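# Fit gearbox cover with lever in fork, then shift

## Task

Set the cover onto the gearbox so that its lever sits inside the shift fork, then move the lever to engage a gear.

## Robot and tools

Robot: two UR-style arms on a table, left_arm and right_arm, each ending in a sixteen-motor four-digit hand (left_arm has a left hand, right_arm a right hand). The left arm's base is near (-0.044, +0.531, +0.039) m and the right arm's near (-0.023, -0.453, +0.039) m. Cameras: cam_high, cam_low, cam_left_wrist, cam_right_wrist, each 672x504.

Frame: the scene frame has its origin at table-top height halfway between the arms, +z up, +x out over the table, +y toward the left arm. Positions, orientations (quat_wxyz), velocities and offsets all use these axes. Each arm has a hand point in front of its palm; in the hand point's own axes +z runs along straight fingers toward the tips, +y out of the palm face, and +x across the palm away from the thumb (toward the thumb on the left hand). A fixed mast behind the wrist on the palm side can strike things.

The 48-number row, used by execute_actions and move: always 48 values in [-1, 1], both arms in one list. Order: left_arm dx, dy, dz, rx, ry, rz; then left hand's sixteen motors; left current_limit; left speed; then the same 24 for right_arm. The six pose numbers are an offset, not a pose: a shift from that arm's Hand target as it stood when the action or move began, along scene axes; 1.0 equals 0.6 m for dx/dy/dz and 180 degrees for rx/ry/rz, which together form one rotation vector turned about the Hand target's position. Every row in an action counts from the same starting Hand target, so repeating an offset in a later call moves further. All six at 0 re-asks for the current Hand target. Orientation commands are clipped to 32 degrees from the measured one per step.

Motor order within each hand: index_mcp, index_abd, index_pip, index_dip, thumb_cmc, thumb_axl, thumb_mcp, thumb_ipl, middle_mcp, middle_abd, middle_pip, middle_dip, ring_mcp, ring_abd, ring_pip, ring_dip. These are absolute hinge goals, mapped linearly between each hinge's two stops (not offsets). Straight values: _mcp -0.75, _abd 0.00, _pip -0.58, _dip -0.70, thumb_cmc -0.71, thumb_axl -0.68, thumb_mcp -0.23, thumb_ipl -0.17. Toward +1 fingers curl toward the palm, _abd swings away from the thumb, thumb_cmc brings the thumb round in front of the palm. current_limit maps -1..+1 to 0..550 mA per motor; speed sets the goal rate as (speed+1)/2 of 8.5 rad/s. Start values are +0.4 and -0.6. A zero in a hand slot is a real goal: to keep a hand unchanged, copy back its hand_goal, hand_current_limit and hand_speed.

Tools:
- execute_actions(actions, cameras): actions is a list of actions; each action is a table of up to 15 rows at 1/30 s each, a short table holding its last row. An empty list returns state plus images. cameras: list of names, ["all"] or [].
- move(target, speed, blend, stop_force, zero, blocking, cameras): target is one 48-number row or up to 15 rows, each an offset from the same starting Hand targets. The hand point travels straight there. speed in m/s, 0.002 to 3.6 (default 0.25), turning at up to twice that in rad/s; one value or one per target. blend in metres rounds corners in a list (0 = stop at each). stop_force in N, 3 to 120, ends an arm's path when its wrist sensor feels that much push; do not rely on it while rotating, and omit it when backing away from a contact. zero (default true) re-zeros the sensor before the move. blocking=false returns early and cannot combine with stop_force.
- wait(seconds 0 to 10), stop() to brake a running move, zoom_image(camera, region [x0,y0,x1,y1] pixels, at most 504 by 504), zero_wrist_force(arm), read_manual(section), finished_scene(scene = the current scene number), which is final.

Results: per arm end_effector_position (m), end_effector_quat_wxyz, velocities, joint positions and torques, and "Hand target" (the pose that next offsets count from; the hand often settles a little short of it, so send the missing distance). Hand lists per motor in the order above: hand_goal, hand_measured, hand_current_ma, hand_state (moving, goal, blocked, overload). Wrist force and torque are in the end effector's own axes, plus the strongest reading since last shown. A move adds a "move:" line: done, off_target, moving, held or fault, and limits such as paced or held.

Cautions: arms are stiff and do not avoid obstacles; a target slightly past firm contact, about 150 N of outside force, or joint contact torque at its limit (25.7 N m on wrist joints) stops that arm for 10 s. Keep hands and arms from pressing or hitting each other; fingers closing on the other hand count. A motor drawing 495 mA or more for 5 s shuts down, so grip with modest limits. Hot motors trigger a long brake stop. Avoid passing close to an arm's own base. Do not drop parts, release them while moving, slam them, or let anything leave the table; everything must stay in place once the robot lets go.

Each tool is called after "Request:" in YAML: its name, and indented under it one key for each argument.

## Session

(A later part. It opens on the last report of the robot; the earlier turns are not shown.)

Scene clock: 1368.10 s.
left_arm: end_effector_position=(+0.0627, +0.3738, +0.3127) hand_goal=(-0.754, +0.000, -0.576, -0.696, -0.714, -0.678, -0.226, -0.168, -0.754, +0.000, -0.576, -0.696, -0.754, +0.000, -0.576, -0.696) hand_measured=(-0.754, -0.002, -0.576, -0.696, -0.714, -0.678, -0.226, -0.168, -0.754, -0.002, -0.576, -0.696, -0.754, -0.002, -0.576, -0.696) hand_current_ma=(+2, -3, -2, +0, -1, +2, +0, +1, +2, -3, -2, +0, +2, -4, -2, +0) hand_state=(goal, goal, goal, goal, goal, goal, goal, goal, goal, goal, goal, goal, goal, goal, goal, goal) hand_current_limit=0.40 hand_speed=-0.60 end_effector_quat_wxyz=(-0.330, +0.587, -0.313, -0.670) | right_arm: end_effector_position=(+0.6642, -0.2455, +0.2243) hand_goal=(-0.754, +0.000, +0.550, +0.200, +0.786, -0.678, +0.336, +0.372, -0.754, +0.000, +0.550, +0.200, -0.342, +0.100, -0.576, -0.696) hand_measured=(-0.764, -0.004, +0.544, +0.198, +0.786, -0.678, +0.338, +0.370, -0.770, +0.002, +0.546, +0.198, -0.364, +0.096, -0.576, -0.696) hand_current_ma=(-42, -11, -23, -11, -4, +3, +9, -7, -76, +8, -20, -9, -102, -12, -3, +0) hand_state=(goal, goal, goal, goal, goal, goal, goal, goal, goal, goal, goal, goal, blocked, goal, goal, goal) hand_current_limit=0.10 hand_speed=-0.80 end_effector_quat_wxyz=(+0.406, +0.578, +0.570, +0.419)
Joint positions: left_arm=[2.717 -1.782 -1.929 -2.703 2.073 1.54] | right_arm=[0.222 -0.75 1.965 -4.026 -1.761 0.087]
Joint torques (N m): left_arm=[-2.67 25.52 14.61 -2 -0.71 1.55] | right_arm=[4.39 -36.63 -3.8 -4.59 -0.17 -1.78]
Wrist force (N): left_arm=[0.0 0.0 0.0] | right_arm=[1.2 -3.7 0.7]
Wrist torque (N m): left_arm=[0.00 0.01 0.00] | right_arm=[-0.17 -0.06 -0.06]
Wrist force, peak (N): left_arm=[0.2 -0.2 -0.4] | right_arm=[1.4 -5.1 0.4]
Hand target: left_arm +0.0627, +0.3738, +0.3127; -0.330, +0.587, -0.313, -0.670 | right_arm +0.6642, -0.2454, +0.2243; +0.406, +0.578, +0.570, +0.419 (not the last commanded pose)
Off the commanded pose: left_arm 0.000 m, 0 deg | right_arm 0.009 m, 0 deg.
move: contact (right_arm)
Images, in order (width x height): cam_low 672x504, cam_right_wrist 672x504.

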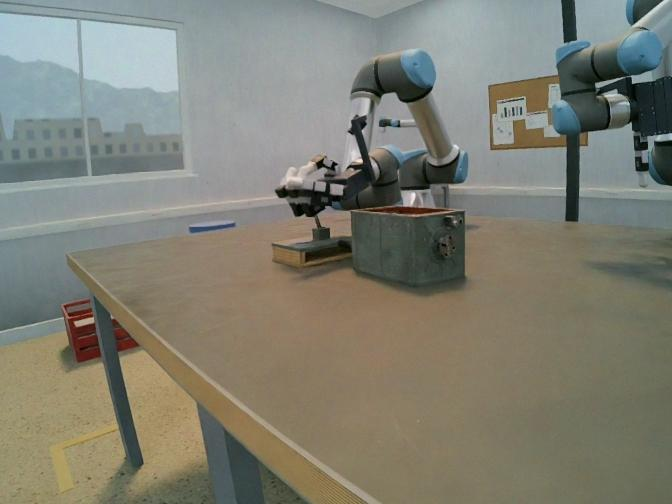

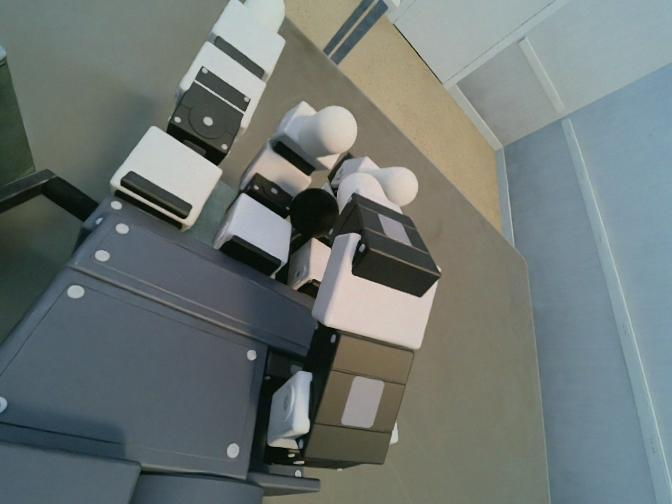

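Request:
move:
  target: [0,0,0,0,0,0,-0.754,0,-0.576,-0.696,-0.714,-0.678,-0.226,-0.168,-0.754,0,-0.576,-0.696,-0.754,0,-0.576,-0.696,0.4,-0.6,-0.0005,0,-0.0016,0,0,0,-0.754,0.0,0.62,0.42,0.93,-0.678,0.40,0.40,-0.754,0.0,0.62,0.42,-0.342,0.1,-0.576,-0.696,-0.1,-0.85]
  speed: 0.005
  cameras: ["cam_right_wrist", "cam_low"]

Request:
zoom_image:
  camera: "cam_right_wrist"
  region: [200, 100, 500, 400]

Scene clock: 1404.37 s.
left_arm: end_effector_position=(+0.0627, +0.3738, +0.3127) hand_goal=(-0.754, +0.000, -0.576, -0.696, -0.714, -0.678, -0.226, -0.168, -0.754, +0.000, -0.576, -0.696, -0.754, +0.000, -0.576, -0.696) hand_measured=(-0.754, -0.002, -0.576, -0.696, -0.714, -0.678, -0.226, -0.168, -0.754, -0.002, -0.576, -0.696, -0.754, -0.002, -0.576, -0.696) hand_current_ma=(+2, -3, -2, +0, -1, +2, +0, +1, +2, -3, -2, +0, +2, -4, -2, +0) hand_state=(goal, goal, goal, goal, goal, goal, goal, goal, goal, goal, goal, goal, goal, goal, goal, goal) hand_current_limit=0.40 hand_speed=-0.60 end_effector_quat_wxyz=(-0.330, +0.587, -0.313, -0.670) | right_arm: end_effector_position=(+0.6639, -0.2455, +0.2234) hand_goal=(-0.754, +0.000, +0.620, +0.420, +0.930, -0.678, +0.400, +0.400, -0.754, +0.000, +0.620, +0.420, -0.342, +0.100, -0.576, -0.696) hand_measured=(-0.764, -0.002, +0.614, +0.418, +0.930, -0.678, +0.402, +0.398, -0.770, +0.002, +0.616, +0.418, -0.364, +0.096, -0.576, -0.696) hand_current_ma=(-42, -10, -21, -11, -3, +3, +8, -7, -76, +8, -18, -8, -102, -12, -3, +0) hand_state=(goal, goal, goal, goal, goal, goal, goal, goal, goal, goal, goal, goal, blocked, goal, goal, goal) hand_current_limit=-0.10 hand_speed=-0.85 end_effector_quat_wxyz=(+0.406, +0.578, +0.570, +0.419)
Joint positions: left_arm=[2.717 -1.782 -1.929 -2.703 2.073 1.54] | right_arm=[0.222 -0.748 1.965 -4.028 -1.762 0.087]
Joint torques (N m): left_arm=[-0.47 24.98 16.1 -1.85 -0.42 1.55] | right_arm=[7.36 -34.8 -1.37 -4.03 -0.92 2.08]
Wrist force (N): left_arm=[0.3 0.1 0.0] | right_arm=[1.1 -0.7 0.0]
Wrist torque (N m): left_arm=[0.00 -0.03 0.02] | right_arm=[-0.12 -0.09 -0.05]
Wrist force, peak (N): left_arm=[-0.2 -0.4 0.0] | right_arm=[1.7 -3.8 0.8]
Hand target: left_arm +0.0627, +0.3738, +0.3127; -0.330, +0.587, -0.313, -0.670 | right_arm +0.6639, -0.2454, +0.2233; +0.406, +0.578, +0.570, +0.419
Off the commanded pose: left_arm 0.000 m, 0 deg | right_arm 0.000 m, 0 deg.
move: done
Images, in order (width x height): cam_low 672x504, cam_right_wrist 672x504.

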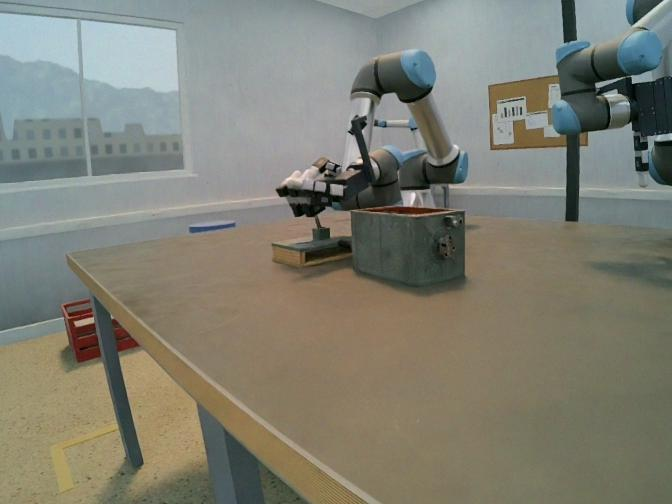

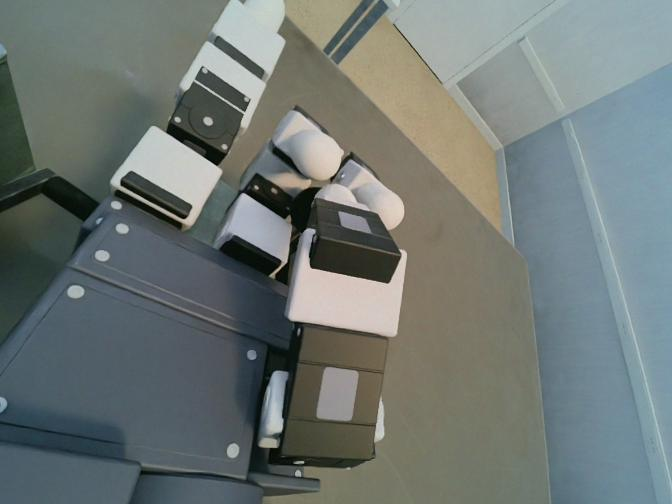

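Scaled by 1.680.

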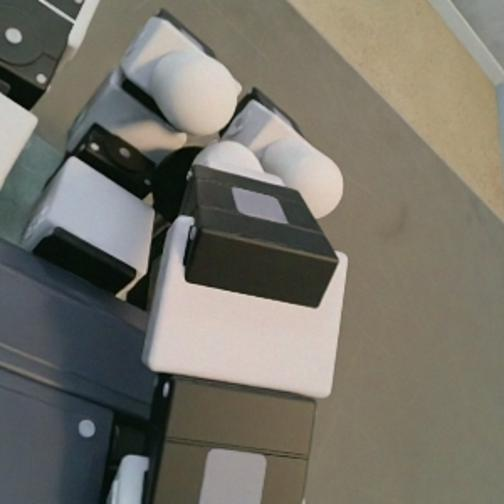

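Request:
move:
  target: [0,0,0,0,0,0,-0.754,0,-0.576,-0.696,-0.714,-0.678,-0.226,-0.168,-0.754,0,-0.576,-0.696,-0.754,0,-0.576,-0.696,0.4,-0.6,0,0,0,0,0,0,-0.754,0.0,0.66,0.62,0.96,-0.678,0.47,0.44,-0.754,0.0,0.66,0.62,-0.342,0.1,-0.576,-0.696,-0.3,-0.85]
  speed: 0.005
  cameras: ["cam_right_wrist", "cam_low"]

Request:
zoom_image:
  camera: "cam_right_wrist"
  region: [200, 100, 500, 400]

Scene clock: 1415.47 s.
left_arm: end_effector_position=(+0.0627, +0.3738, +0.3127) hand_goal=(-0.754, +0.000, -0.576, -0.696, -0.714, -0.678, -0.226, -0.168, -0.754, +0.000, -0.576, -0.696, -0.754, +0.000, -0.576, -0.696) hand_measured=(-0.754, -0.002, -0.576, -0.696, -0.714, -0.678, -0.226, -0.168, -0.754, -0.002, -0.576, -0.696, -0.754, -0.002, -0.576, -0.696) hand_current_ma=(+2, -3, -2, +0, -1, +2, +0, +1, +2, -3, -2, +0, +2, -4, -2, +0) hand_state=(goal, goal, goal, goal, goal, goal, goal, goal, goal, goal, goal, goal, goal, goal, goal, goal) hand_current_limit=0.40 hand_speed=-0.60 end_effector_quat_wxyz=(-0.330, +0.587, -0.313, -0.670) | right_arm: end_effector_position=(+0.6639, -0.2454, +0.2233) hand_goal=(-0.754, +0.000, +0.660, +0.620, +0.960, -0.678, +0.470, +0.440, -0.754, +0.000, +0.660, +0.620, -0.342, +0.100, -0.576, -0.696) hand_measured=(-0.760, -0.002, +0.656, +0.610, +0.956, -0.680, +0.410, +0.416, -0.760, +0.000, +0.648, +0.596, -0.364, +0.096, -0.576, -0.696) hand_current_ma=(-28, -10, -20, -47, -18, -14, -193, -139, -24, +1, -52, -108, -102, -12, -3, +0) hand_state=(goal, goal, goal, goal, goal, goal, blocked, blocked, goal, goal, goal, blocked, blocked, goal, goal, goal) hand_current_limit=-0.30 hand_speed=-0.85 end_effector_quat_wxyz=(+0.406, +0.578, +0.570, +0.419)
Joint positions: left_arm=[2.717 -1.782 -1.929 -2.703 2.073 1.54] | right_arm=[0.223 -0.748 1.965 -4.028 -1.762 0.087]
Joint torques (N m): left_arm=[0.74 25.6 16.03 -1.83 -0.72 1.69] | right_arm=[6.99 -35.16 -1.54 -2.03 -0.81 2.07]
Wrist force (N): left_arm=[0.1 0.0 0.2] | right_arm=[2.5 5.1 -0.1]
Wrist torque (N m): left_arm=[-0.01 0.00 0.00] | right_arm=[-0.07 -0.08 0.04]
Wrist force, peak (N): left_arm=[0.2 -0.2 -0.3] | right_arm=[2.3 5.6 -0.3]
Hand target: left_arm +0.0627, +0.3738, +0.3127; -0.330, +0.587, -0.313, -0.670 | right_arm +0.6639, -0.2454, +0.2233; +0.406, +0.578, +0.570, +0.419
Off the commanded pose: left_arm 0.000 m, 0 deg | right_arm 0.000 m, 0 deg.
move: done
Images, in order (width x height): cam_low 672x504, cam_right_wrist 672x504.

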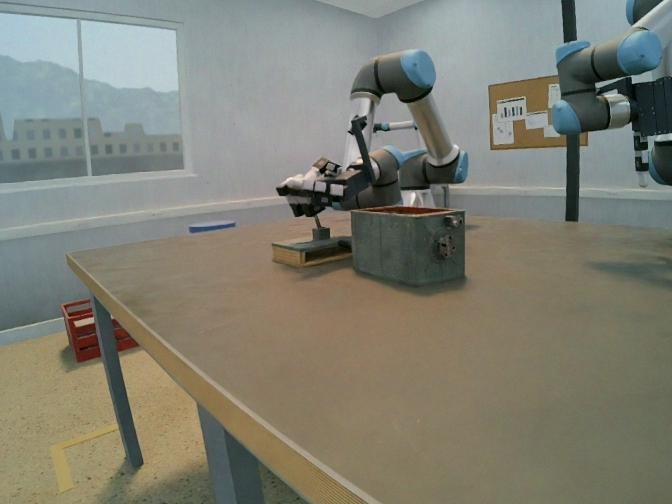

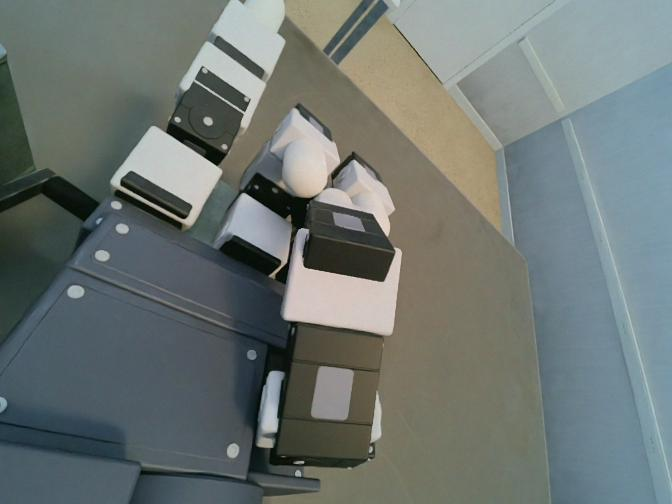

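Scaled by 1.680.

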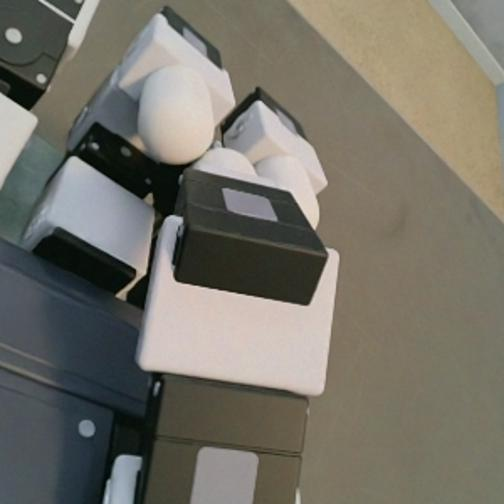

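Request:
move:
  target: [0,0,0,0,0,0,-0.754,0,-0.576,-0.696,-0.714,-0.678,-0.226,-0.168,-0.754,0,-0.576,-0.696,-0.754,0,-0.576,-0.696,0.4,-0.6,-0.0367,0.0025,0.0077,-0.0029,-0.0444,0,-0.754,0.0,0.66,0.62,0.96,-0.678,0.47,0.44,-0.754,0.0,0.66,0.62,-0.342,0.1,-0.576,-0.696,-0.3,-0.85]
  speed: 0.02
  cameras: ["cam_right_wrist", "cam_low", "cam_high"]

Request:
zoom_image:
  camera: "cam_low"
  region: [260, 160, 380, 280]

Scene clock: 1432.07 s.
left_arm: end_effector_position=(+0.0627, +0.3738, +0.3127) hand_goal=(-0.754, +0.000, -0.576, -0.696, -0.714, -0.678, -0.226, -0.168, -0.754, +0.000, -0.576, -0.696, -0.754, +0.000, -0.576, -0.696) hand_measured=(-0.754, -0.002, -0.576, -0.696, -0.714, -0.678, -0.226, -0.168, -0.754, -0.002, -0.576, -0.696, -0.754, -0.002, -0.576, -0.696) hand_current_ma=(+2, -3, -2, +0, -1, +2, +0, +1, +2, -3, -2, +0, +2, -4, -2, +0) hand_state=(goal, goal, goal, goal, goal, goal, goal, goal, goal, goal, goal, goal, goal, goal, goal, goal) hand_current_limit=0.40 hand_speed=-0.60 end_effector_quat_wxyz=(-0.330, +0.587, -0.313, -0.670) | right_arm: end_effector_position=(+0.6419, -0.2440, +0.2280) hand_goal=(-0.754, +0.000, +0.660, +0.620, +0.960, -0.678, +0.470, +0.440, -0.754, +0.000, +0.660, +0.620, -0.342, +0.100, -0.576, -0.696) hand_measured=(-0.760, -0.002, +0.654, +0.614, +0.958, -0.682, +0.410, +0.418, -0.758, +0.000, +0.646, +0.604, -0.364, +0.096, -0.576, -0.696) hand_current_ma=(-23, -10, -29, -22, -10, -20, -192, -129, -19, +1, -59, -65, -102, -12, -3, +0) hand_state=(goal, goal, goal, goal, goal, goal, blocked, blocked, goal, goal, goal, goal, blocked, goal, goal, goal) hand_current_limit=-0.30 hand_speed=-0.85 end_effector_quat_wxyz=(+0.448, +0.546, +0.542, +0.455)
Joint positions: left_arm=[2.717 -1.782 -1.929 -2.703 2.073 1.54] | right_arm=[0.234 -0.67 1.953 -4.235 -1.782 0.052]
Joint torques (N m): left_arm=[-1.24 24.78 16.59 -1.86 -0.85 2.04] | right_arm=[6.84 -33.4 -13.31 -3.26 -2.11 -2.52]
Wrist force (N): left_arm=[0.0 -0.2 0.0] | right_arm=[2.2 2.4 0.9]
Wrist torque (N m): left_arm=[-0.03 0.01 0.00] | right_arm=[-0.18 -0.10 0.03]
Wrist force, peak (N): left_arm=[0.3 -0.4 0.0] | right_arm=[2.2 6.8 1.0]
Hand target: left_arm +0.0627, +0.3738, +0.3127; -0.330, +0.587, -0.313, -0.670 | right_arm +0.6418, -0.2439, +0.2280; +0.448, +0.546, +0.542, +0.455
Off the commanded pose: left_arm 0.000 m, 0 deg | right_arm 0.000 m, 0 deg.
move: done
Images, in order (width x height): cam_high 672x504, cam_low 672x504, cam_right_wrist 672x504.

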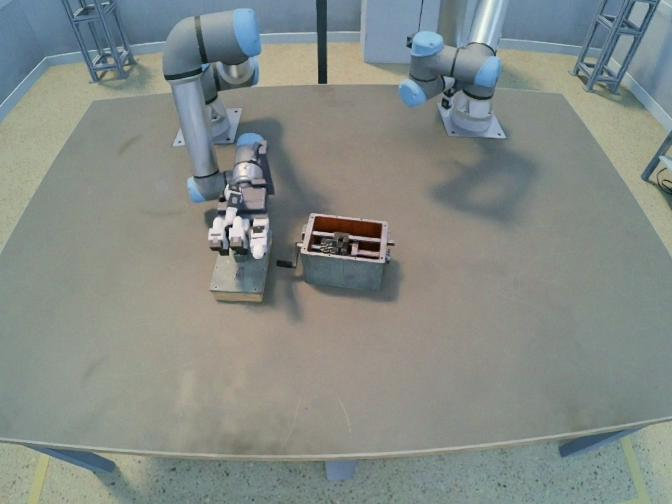

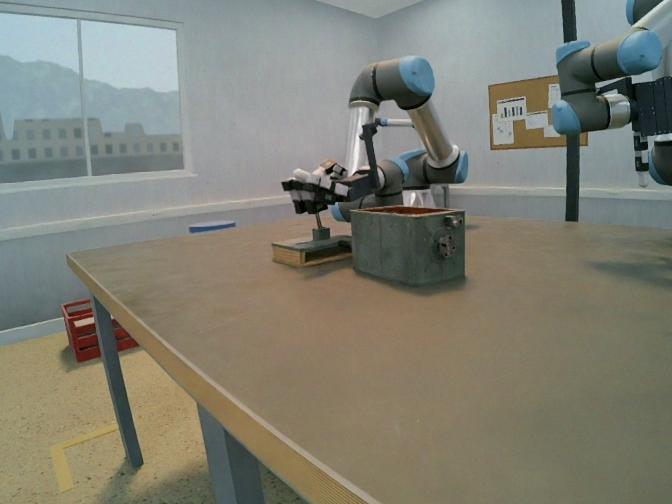

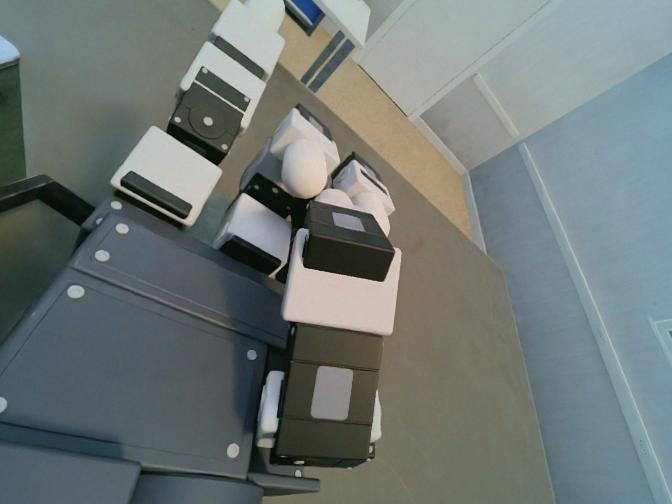

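Scaled by 4.200.

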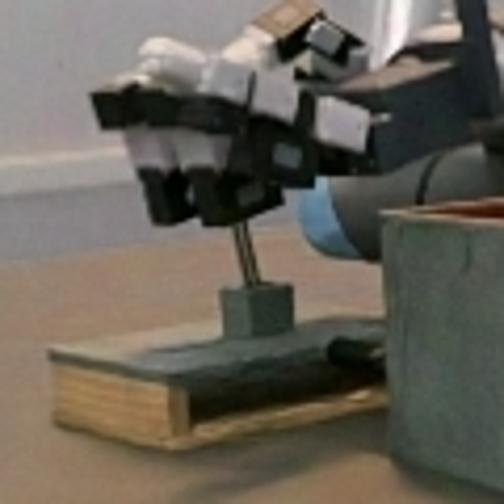

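Request:
move:
  target: [0,0,0,0,0,0,-0.754,0,-0.576,-0.696,-0.714,-0.678,-0.226,-0.168,-0.754,0,-0.576,-0.696,-0.754,0,-0.576,-0.696,0.4,-0.6,-0.0375,0.0025,0.0023,-0.0029,-0.0444,0,-0.754,0.0,0.66,0.62,0.96,-0.678,0.47,0.44,-0.754,0.0,0.66,0.62,-0.342,0.1,-0.576,-0.696,-0.3,-0.85]
  speed: 0.02
  cameras: ["cam_right_wrist", "cam_low", "cam_high"]

Request:
zoom_image:
  camera: "cam_low"
  region: [260, 160, 380, 280]

Request:
zoom_image:
  camera: "cam_high"
  region: [190, 200, 310, 320]

Scene clock: 1444.33 s.
left_arm: end_effector_position=(+0.0627, +0.3738, +0.3127) hand_goal=(-0.754, +0.000, -0.576, -0.696, -0.714, -0.678, -0.226, -0.168, -0.754, +0.000, -0.576, -0.696, -0.754, +0.000, -0.576, -0.696) hand_measured=(-0.754, -0.002, -0.576, -0.696, -0.714, -0.678, -0.226, -0.168, -0.754, -0.002, -0.576, -0.696, -0.754, -0.002, -0.576, -0.696) hand_current_ma=(+2, -3, -2, +0, -1, +2, +0, +1, +2, -3, -2, +0, +2, -4, -2, +0) hand_state=(goal, goal, goal, goal, goal, goal, goal, goal, goal, goal, goal, goal, goal, goal, goal, goal) hand_current_limit=0.40 hand_speed=-0.60 end_effector_quat_wxyz=(-0.330, +0.587, -0.313, -0.670) | right_arm: end_effector_position=(+0.6207, -0.2424, +0.2297) hand_goal=(-0.754, +0.000, +0.660, +0.620, +0.960, -0.678, +0.470, +0.440, -0.754, +0.000, +0.660, +0.620, -0.342, +0.100, -0.576, -0.696) hand_measured=(-0.766, -0.002, +0.654, +0.618, +0.958, -0.684, +0.418, +0.422, -0.768, +0.000, +0.652, +0.616, -0.362, +0.096, -0.576, -0.696) hand_current_ma=(-56, -9, -28, -11, -7, -30, -192, -113, -65, +2, -31, -13, -91, -11, -3, +0) hand_state=(goal, goal, goal, goal, goal, goal, blocked, goal, goal, goal, goal, goal, goal, goal, goal, goal) hand_current_limit=-0.30 hand_speed=-0.85 end_effector_quat_wxyz=(+0.485, +0.513, +0.514, +0.488)
Joint positions: left_arm=[2.717 -1.782 -1.929 -2.703 2.073 1.54] | right_arm=[0.242 -0.592 1.923 -4.417 -1.796 0.015]
Joint torques (N m): left_arm=[-0.94 25.25 15.69 -1.7 -0.52 1.6] | right_arm=[0.95 -44.84 -6.11 -1.84 0.08 -0.2]
Wrist force (N): left_arm=[-0.1 -0.1 0.0] | right_arm=[1.3 5.0 1.0]
Wrist torque (N m): left_arm=[-0.01 0.01 -0.01] | right_arm=[-0.17 -0.02 -0.12]
Wrist force, peak (N): left_arm=[0.1 -0.5 -0.1] | right_arm=[1.2 -8.2 0.1]
Hand target: left_arm +0.0627, +0.3738, +0.3127; -0.330, +0.587, -0.313, -0.670 | right_arm +0.6207, -0.2424, +0.2297; +0.485, +0.513, +0.514, +0.488 (not the last commanded pose)
Off the commanded pose: left_arm 0.000 m, 0 deg | right_arm 0.001 m, 0 deg.
FORCE FAULT: contact force on the right arm reached its limit, and that arm stopped. The contact can be on any part of that arm, not only on its tool. That arm's remaining commands of this call were not run. That arm is still stopped at the end of this call. That arm stays stopped for about 10 more seconds. Until then a move that you send moves the other arm only, and its call returns only when the move has ended. Once the stop has ended, the next robot result says so. If the stop ends while you think or write, that arm runs what you send next, counted from a new Hand target: where the arm stands when the stop ends. While its stop runs, that arm, its gripper or tool too, takes no new command. Until it ends, the stop uses up actions while you think or wait. An arm that is not stopped still takes commands.
move: fault (right_arm)
Images, in order (width x height): cam_high 672x504, cam_low 672x504, cam_right_wrist 672x504.

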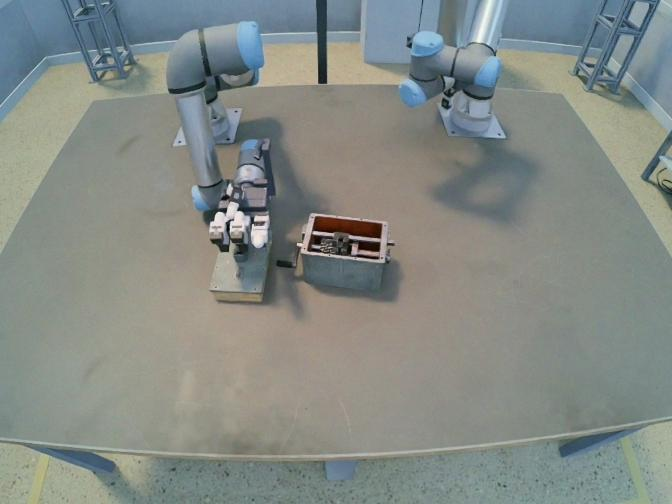

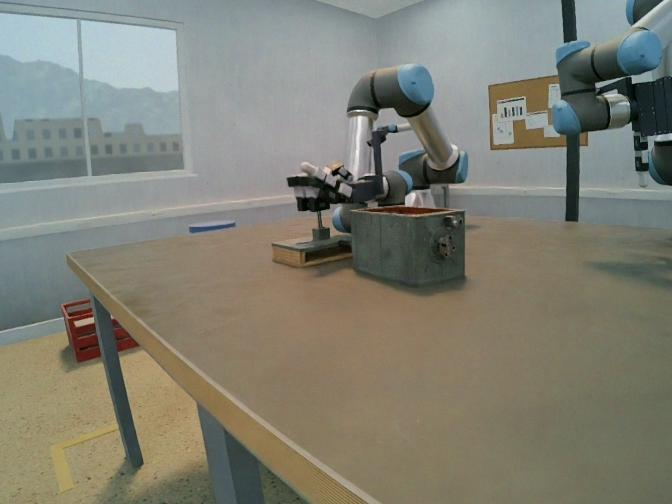

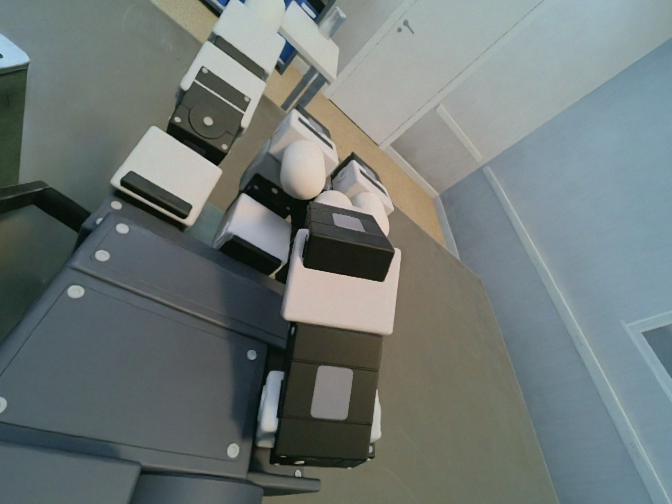

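Scaled by 4.200.

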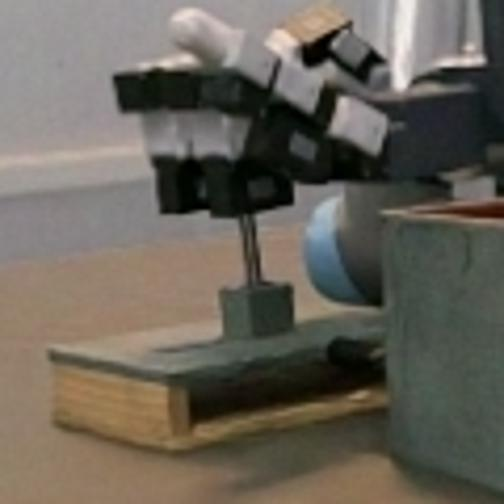

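Scaled by 4.200.

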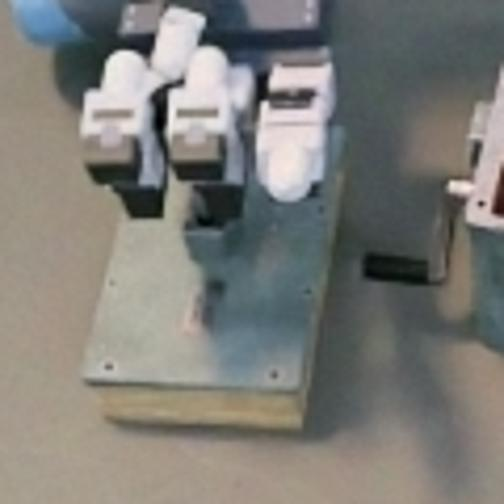

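Request:
wait:
  seconds: 10
  cameras: ["cam_low"]

Scene clock: 1472.63 s.
left_arm: end_effector_position=(+0.0627, +0.3738, +0.3127) hand_goal=(-0.754, +0.000, -0.576, -0.696, -0.714, -0.678, -0.226, -0.168, -0.754, +0.000, -0.576, -0.696, -0.754, +0.000, -0.576, -0.696) hand_measured=(-0.754, -0.002, -0.576, -0.696, -0.714, -0.678, -0.226, -0.168, -0.754, -0.002, -0.576, -0.696, -0.754, -0.002, -0.576, -0.696) hand_current_ma=(+2, -3, -2, +0, -1, +2, +0, +1, +2, -3, -2, +0, +2, -4, -2, +0) hand_state=(goal, goal, goal, goal, goal, goal, goal, goal, goal, goal, goal, goal, goal, goal, goal, goal) hand_current_limit=0.40 hand_speed=-0.60 end_effector_quat_wxyz=(-0.330, +0.587, -0.313, -0.670) | right_arm: end_effector_position=(+0.6207, -0.2424, +0.2297) hand_goal=(-0.754, +0.000, +0.660, +0.620, +0.960, -0.678, +0.470, +0.440, -0.754, +0.000, +0.660, +0.620, -0.342, +0.100, -0.576, -0.696) hand_measured=(-0.766, -0.002, +0.654, +0.618, +0.958, -0.684, +0.418, +0.422, -0.768, +0.000, +0.652, +0.616, -0.362, +0.096, -0.576, -0.696) hand_current_ma=(-56, -9, -28, -11, -7, -30, -193, -113, -65, +2, -31, -13, -91, -11, -3, +0) hand_state=(goal, goal, goal, goal, goal, goal, blocked, goal, goal, goal, goal, goal, goal, goal, goal, goal) hand_current_limit=-0.30 hand_speed=-0.85 end_effector_quat_wxyz=(+0.485, +0.513, +0.514, +0.488)
Joint positions: left_arm=[2.717 -1.782 -1.929 -2.703 2.073 1.54] | right_arm=[0.242 -0.592 1.923 -4.417 -1.796 0.015]
Joint torques (N m): left_arm=[-1.57 24.83 16.05 -1.96 -0.8 1.68] | right_arm=[1.11 -45.76 -6.31 -1.54 0.04 -0.16]
Wrist force (N): left_arm=[0.0 0.0 0.0] | right_arm=[1.6 4.3 0.5]
Wrist torque (N m): left_arm=[0.00 0.01 0.00] | right_arm=[-0.17 -0.04 -0.09]
Wrist force, peak (N): left_arm=[0.0 -0.5 0.2] | right_arm=[1.3 5.7 1.0]
Hand target: left_arm +0.0627, +0.3738, +0.3127; -0.330, +0.587, -0.313, -0.670 | right_arm +0.6207, -0.2424, +0.2297; +0.485, +0.513, +0.514, +0.488 (not the last commanded pose)
Off the commanded pose: left_arm 0.000 m, 0 deg | right_arm 0.001 m, 0 deg.
FORCE FAULT, CONTINUED: the right arm's stop, for the force fault that an earlier result reported, is over. The rest of the stop counts as 19 of the actions that you can send in this scene. That arm's target is now where it stood when the stop ended, not its last command. That arm accepts commands again.
wait: 10.00 s; at rest from the start
Images, in order (width x height): cam_low 672x504.

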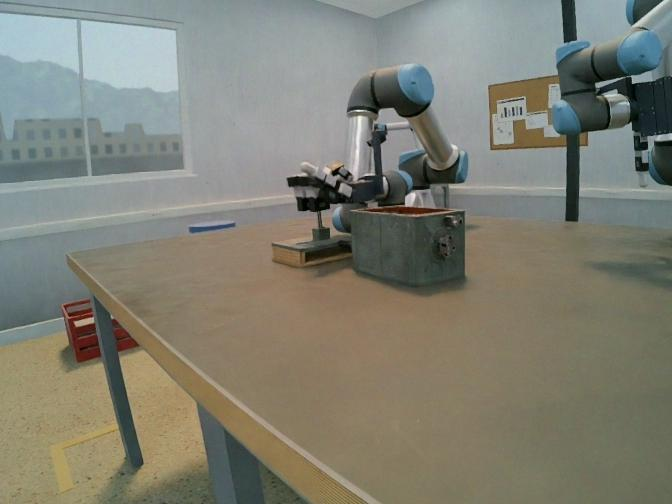

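Request:
move:
  target: [0,0,0,0,0,0,-0.754,0,-0.576,-0.696,-0.714,-0.678,-0.226,-0.168,-0.754,0,-0.576,-0.696,-0.754,0,-0.576,-0.696,0.4,-0.6,0,0,0.0167,0,0,0,-0.754,0.0,0.66,0.63,0.96,-0.678,0.45,0.44,-0.754,0.0,0.66,0.63,-0.342,0.1,-0.576,-0.696,0.2,-0.85]
  speed: 0.01
  cameras: ["cam_right_wrist", "cam_low", "cam_high"]

Request:
zoom_image:
  camera: "cam_low"
  region: [260, 160, 380, 280]

Scene clock: 1484.60 s.
left_arm: end_effector_position=(+0.0627, +0.3738, +0.3127) hand_goal=(-0.754, +0.000, -0.576, -0.696, -0.714, -0.678, -0.226, -0.168, -0.754, +0.000, -0.576, -0.696, -0.754, +0.000, -0.576, -0.696) hand_measured=(-0.754, -0.002, -0.576, -0.696, -0.714, -0.678, -0.226, -0.168, -0.754, -0.002, -0.576, -0.696, -0.754, -0.002, -0.576, -0.696) hand_current_ma=(+2, -3, -2, +0, -1, +2, +0, +1, +2, -3, -2, +0, +2, -4, -2, +0) hand_state=(goal, goal, goal, goal, goal, goal, goal, goal, goal, goal, goal, goal, goal, goal, goal, goal) hand_current_limit=0.40 hand_speed=-0.60 end_effector_quat_wxyz=(-0.330, +0.587, -0.313, -0.670) | right_arm: end_effector_position=(+0.6207, -0.2424, +0.2396) hand_goal=(-0.754, +0.000, +0.660, +0.630, +0.960, -0.678, +0.450, +0.440, -0.754, +0.000, +0.660, +0.630, -0.342, +0.100, -0.576, -0.696) hand_measured=(-0.778, -0.002, +0.654, +0.626, +0.958, -0.678, +0.422, +0.424, -0.780, +0.000, +0.654, +0.628, -0.362, +0.096, -0.576, -0.696) hand_current_ma=(-112, -7, -25, -13, -4, +0, -160, -89, -126, +2, -24, -9, -91, -11, -3, +0) hand_state=(blocked, goal, goal, goal, goal, goal, blocked, goal, blocked, goal, goal, goal, goal, goal, goal, goal) hand_current_limit=0.20 hand_speed=-0.85 end_effector_quat_wxyz=(+0.485, +0.513, +0.514, +0.488)
Joint positions: left_arm=[2.717 -1.782 -1.929 -2.703 2.073 1.54] | right_arm=[0.242 -0.617 1.931 -4.402 -1.796 0.015]
Joint torques (N m): left_arm=[-0.08 25.09 17.17 -1.77 -1.1 1.66] | right_arm=[0.03 -60.69 -2.37 -1.29 0.11 -0.72]
Wrist force (N): left_arm=[0.0 0.0 0.1] | right_arm=[0.8 -8.0 0.7]
Wrist torque (N m): left_arm=[-0.01 0.01 0.00] | right_arm=[-0.19 0.01 -0.19]
Wrist force, peak (N): left_arm=[0.1 -0.3 -0.2] | right_arm=[1.3 -8.8 0.3]
Hand target: left_arm +0.0627, +0.3738, +0.3127; -0.330, +0.587, -0.313, -0.670 | right_arm +0.6207, -0.2424, +0.2397; +0.485, +0.513, +0.514, +0.488
Off the commanded pose: left_arm 0.000 m, 0 deg | right_arm 0.000 m, 0 deg.
move: done
Images, in order (width x height): cam_high 672x504, cam_low 672x504, cam_right_wrist 672x504.

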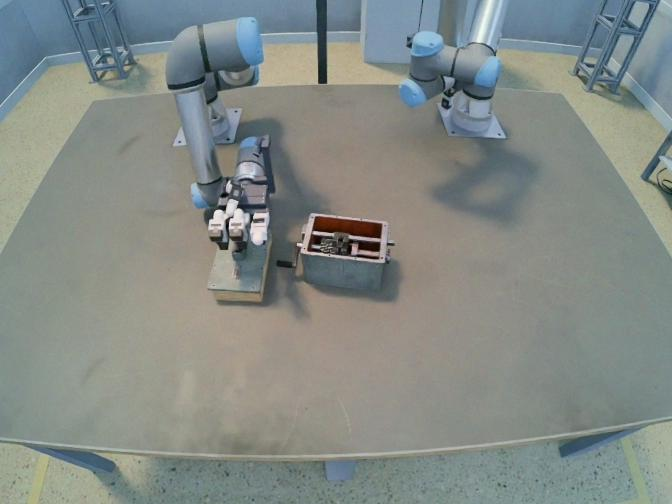

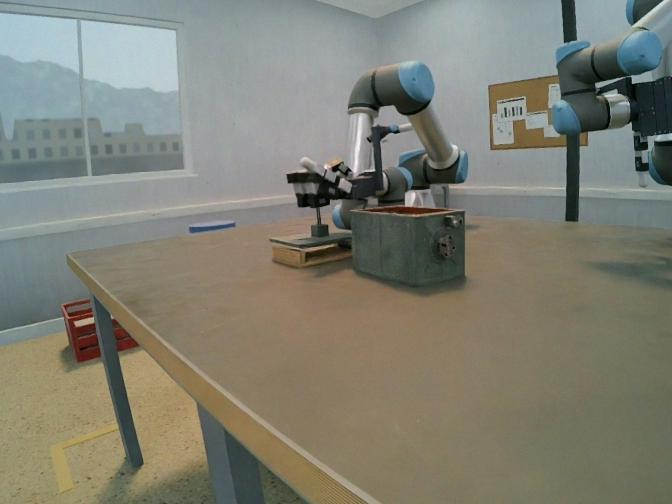

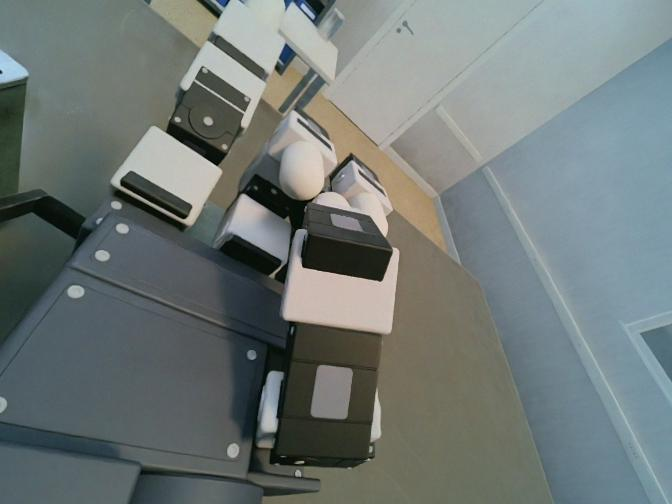

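Scaled by 4.200.

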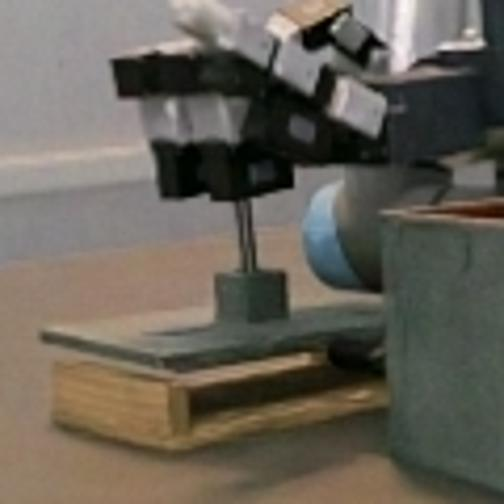

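Request:
move:
  target: [0,0,0,0,0,0,-0.754,0,-0.576,-0.696,-0.714,-0.678,-0.226,-0.168,-0.754,0,-0.576,-0.696,-0.754,0,-0.576,-0.696,0.4,-0.6,0,0,0.2333,0,0,0,-0.754,0.0,0.66,0.63,0.96,-0.678,0.45,0.44,-0.754,0.0,0.66,0.63,-0.342,0.1,-0.576,-0.696,0.2,-0.85]
  speed: 0.05
  cameras: ["cam_right_wrist", "cam_low", "cam_high"]

Request:
zoom_image:
  camera: "cam_low"
  region: [240, 100, 420, 280]

Request:
zoom_image:
  camera: "cam_high"
  region: [160, 150, 320, 310]

Scene clock: 1498.00 s.
left_arm: end_effector_position=(+0.0627, +0.3738, +0.3127) hand_goal=(-0.754, +0.000, -0.576, -0.696, -0.714, -0.678, -0.226, -0.168, -0.754, +0.000, -0.576, -0.696, -0.754, +0.000, -0.576, -0.696) hand_measured=(-0.754, -0.002, -0.576, -0.696, -0.714, -0.678, -0.226, -0.168, -0.754, -0.002, -0.576, -0.696, -0.754, -0.002, -0.576, -0.696) hand_current_ma=(+2, -3, -2, +0, -1, +2, +0, +1, +2, -3, -2, +0, +2, -4, -2, +0) hand_state=(goal, goal, goal, goal, goal, goal, goal, goal, goal, goal, goal, goal, goal, goal, goal, goal) hand_current_limit=0.40 hand_speed=-0.60 end_effector_quat_wxyz=(-0.330, +0.587, -0.313, -0.670) | right_arm: end_effector_position=(+0.6207, -0.2424, +0.3796) hand_goal=(-0.754, +0.000, +0.660, +0.630, +0.960, -0.678, +0.450, +0.440, -0.754, +0.000, +0.660, +0.630, -0.342, +0.100, -0.576, -0.696) hand_measured=(-0.778, -0.002, +0.654, +0.626, +0.958, -0.678, +0.422, +0.424, -0.780, +0.000, +0.654, +0.628, -0.362, +0.096, -0.576, -0.696) hand_current_ma=(-113, -7, -25, -13, -4, +0, -160, -89, -127, +2, -24, -9, -91, -11, -3, +0) hand_state=(blocked, goal, goal, goal, goal, goal, blocked, goal, blocked, goal, goal, goal, goal, goal, goal, goal) hand_current_limit=0.20 hand_speed=-0.85 end_effector_quat_wxyz=(+0.485, +0.513, +0.514, +0.488)
Joint positions: left_arm=[2.717 -1.782 -1.929 -2.703 2.073 1.54] | right_arm=[0.242 -0.947 1.989 -4.129 -1.796 0.014]
Joint torques (N m): left_arm=[-1.33 24.88 16.7 -1.87 -0.91 1.57] | right_arm=[-3.67 -55.93 -22.93 -1.26 1.02 -0.24]
Wrist force (N): left_arm=[0.0 -0.1 0.2] | right_arm=[1.0 -8.5 0.6]
Wrist torque (N m): left_arm=[-0.02 0.00 0.00] | right_arm=[-0.24 -0.03 -0.18]
Wrist force, peak (N): left_arm=[-0.1 -0.4 -0.2] | right_arm=[1.2 -9.1 0.3]
Hand target: left_arm +0.0627, +0.3738, +0.3127; -0.330, +0.587, -0.313, -0.670 | right_arm +0.6207, -0.2424, +0.3797; +0.485, +0.513, +0.514, +0.488
Off the commanded pose: left_arm 0.000 m, 0 deg | right_arm 0.000 m, 0 deg.
move: done
Images, in order (width x height): cam_high 672x504, cam_low 672x504, cam_right_wrist 672x504.

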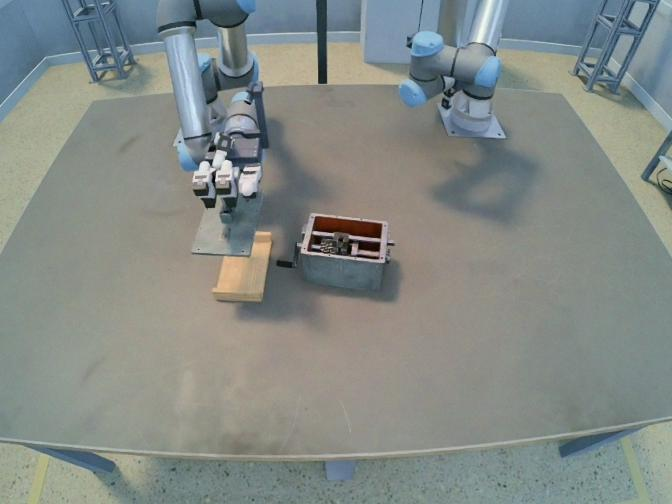

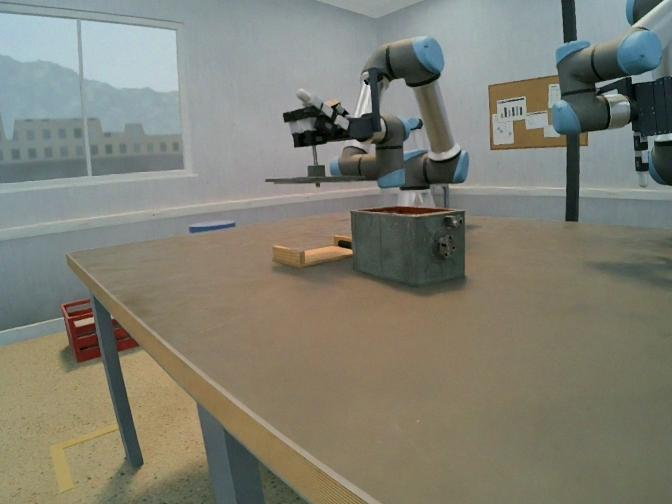

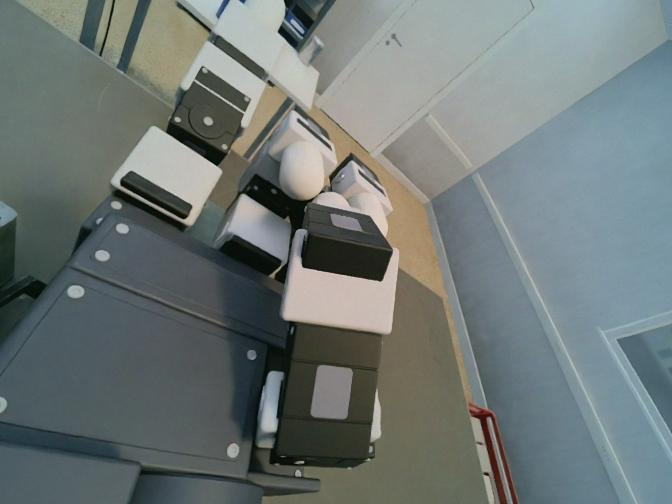

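Scaled by 2.800.

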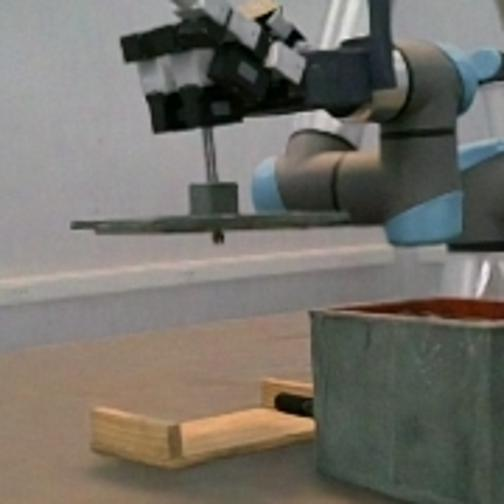

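Scaled by 3.150.

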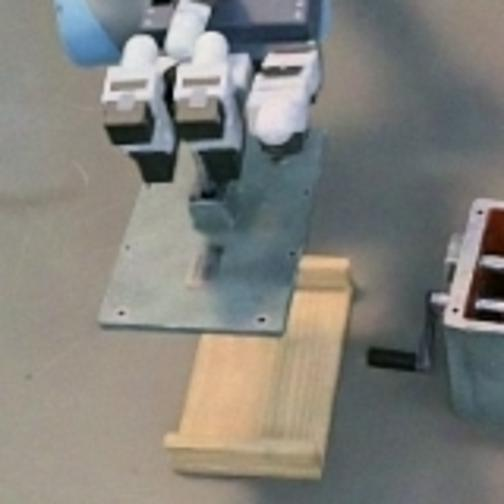

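Request:
move:
  target: [0,0,0,0,0,0,-0.754,0,-0.576,-0.696,-0.714,-0.678,-0.226,-0.168,-0.754,0,-0.576,-0.696,-0.754,0,-0.576,-0.696,0.4,-0.6,0.0043,0.4238,0.02,0,0,0.466,-0.754,0.0,0.66,0.63,0.96,-0.678,0.45,0.44,-0.754,0.0,0.66,0.63,-0.342,0.1,-0.576,-0.696,0.2,-0.85]
  speed: 0.1
  cameras: ["cam_right_wrist", "cam_low", "cam_high"]

Request:
zoom_image:
  camera: "cam_low"
  region: [280, 100, 500, 300]

Request:
zoom_image:
  camera: "cam_high"
  region: [250, 130, 430, 310]

Scene clock: 1535.43 s.
left_arm: end_effector_position=(+0.0627, +0.3738, +0.3127) hand_goal=(-0.754, +0.000, -0.576, -0.696, -0.714, -0.678, -0.226, -0.168, -0.754, +0.000, -0.576, -0.696, -0.754, +0.000, -0.576, -0.696) hand_measured=(-0.754, -0.002, -0.576, -0.696, -0.714, -0.678, -0.226, -0.168, -0.754, -0.002, -0.576, -0.696, -0.754, -0.002, -0.576, -0.696) hand_current_ma=(+2, -3, -2, +0, -1, +2, +0, +1, +2, -3, -2, +0, +2, -4, -2, +0) hand_state=(goal, goal, goal, goal, goal, goal, goal, goal, goal, goal, goal, goal, goal, goal, goal, goal) hand_current_limit=0.40 hand_speed=-0.60 end_effector_quat_wxyz=(-0.330, +0.587, -0.313, -0.670) | right_arm: end_effector_position=(+0.6233, +0.0119, +0.3917) hand_goal=(-0.754, +0.000, +0.660, +0.630, +0.960, -0.678, +0.450, +0.440, -0.754, +0.000, +0.660, +0.630, -0.342, +0.100, -0.576, -0.696) hand_measured=(-0.778, -0.002, +0.654, +0.628, +0.960, -0.678, +0.422, +0.426, -0.782, +0.000, +0.654, +0.628, -0.362, +0.096, -0.576, -0.696) hand_current_ma=(-115, -6, -23, -11, -3, +3, -160, -81, -132, +2, -24, -9, -91, -11, -3, +0) hand_state=(blocked, goal, goal, goal, goal, goal, blocked, goal, blocked, goal, goal, goal, goal, goal, goal, goal) hand_current_limit=0.20 hand_speed=-0.85 end_effector_quat_wxyz=(+0.035, +0.038, +0.725, +0.687)
Joint positions: left_arm=[2.717 -1.782 -1.929 -2.703 2.073 1.54] | right_arm=[0.178 -0.726 1.457 -3.674 -0.272 -0.19]
Joint torques (N m): left_arm=[-0.36 25.28 18.52 -1.95 -1.17 1.68] | right_arm=[7.28 -49.04 -26.3 0.49 2.78 -2.82]
Wrist force (N): left_arm=[0.1 -0.1 0.2] | right_arm=[0.6 -8.4 0.7]
Wrist torque (N m): left_arm=[-0.03 0.01 0.01] | right_arm=[-0.23 0.04 -0.12]
Wrist force, peak (N): left_arm=[-0.2 -0.4 0.1] | right_arm=[0.9 -8.9 1.1]
Hand target: left_arm +0.0627, +0.3738, +0.3127; -0.330, +0.587, -0.313, -0.670 | right_arm +0.6233, +0.0119, +0.3917; +0.034, +0.038, +0.725, +0.687
Off the commanded pose: left_arm 0.000 m, 0 deg | right_arm 0.000 m, 0 deg.
move: done
Images, in order (width x height): cam_high 672x504, cam_low 672x504, cam_right_wrist 672x504.

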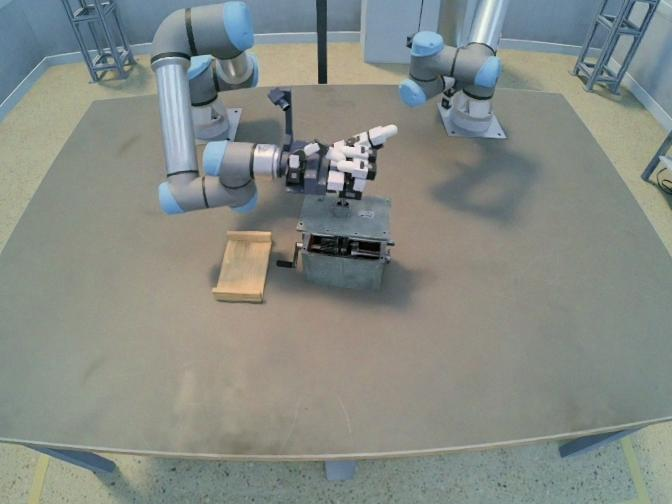

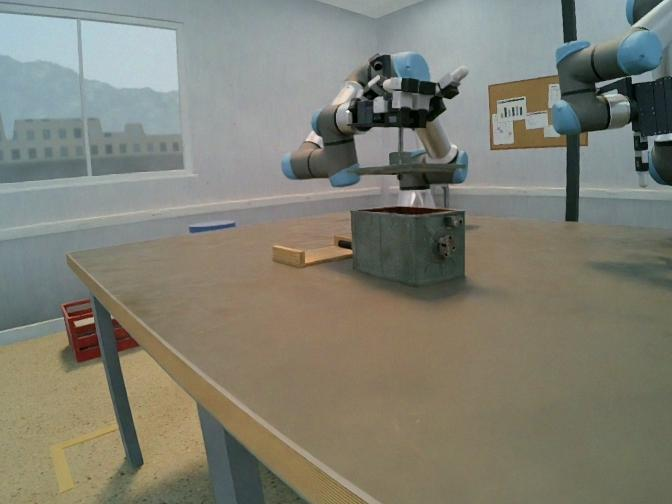

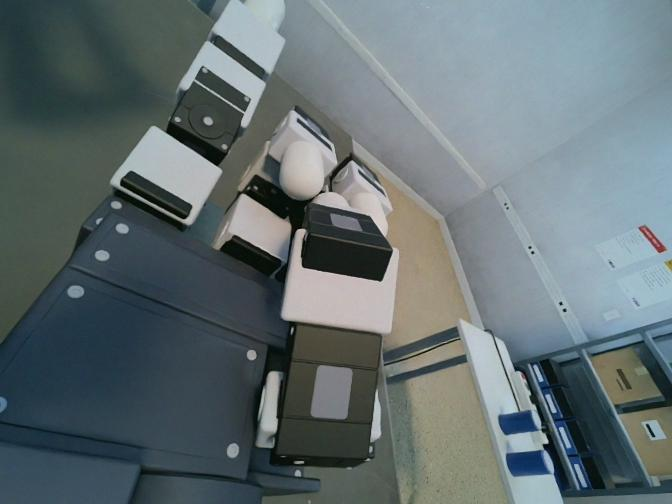

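Scaled by 2.291.

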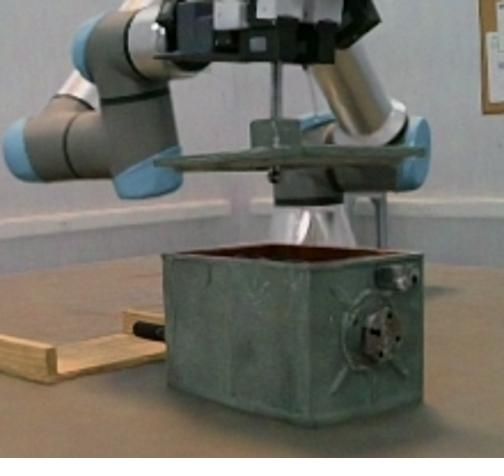

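Scaled by 2.800.

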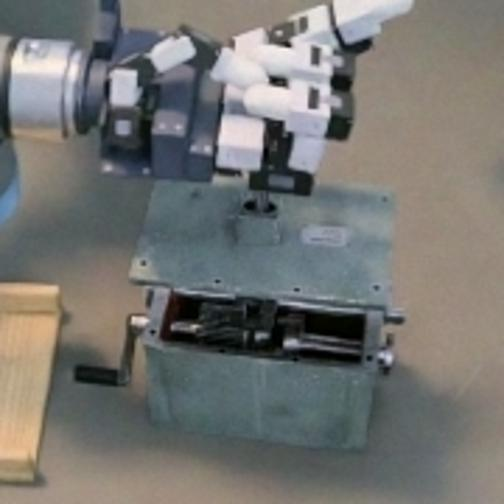

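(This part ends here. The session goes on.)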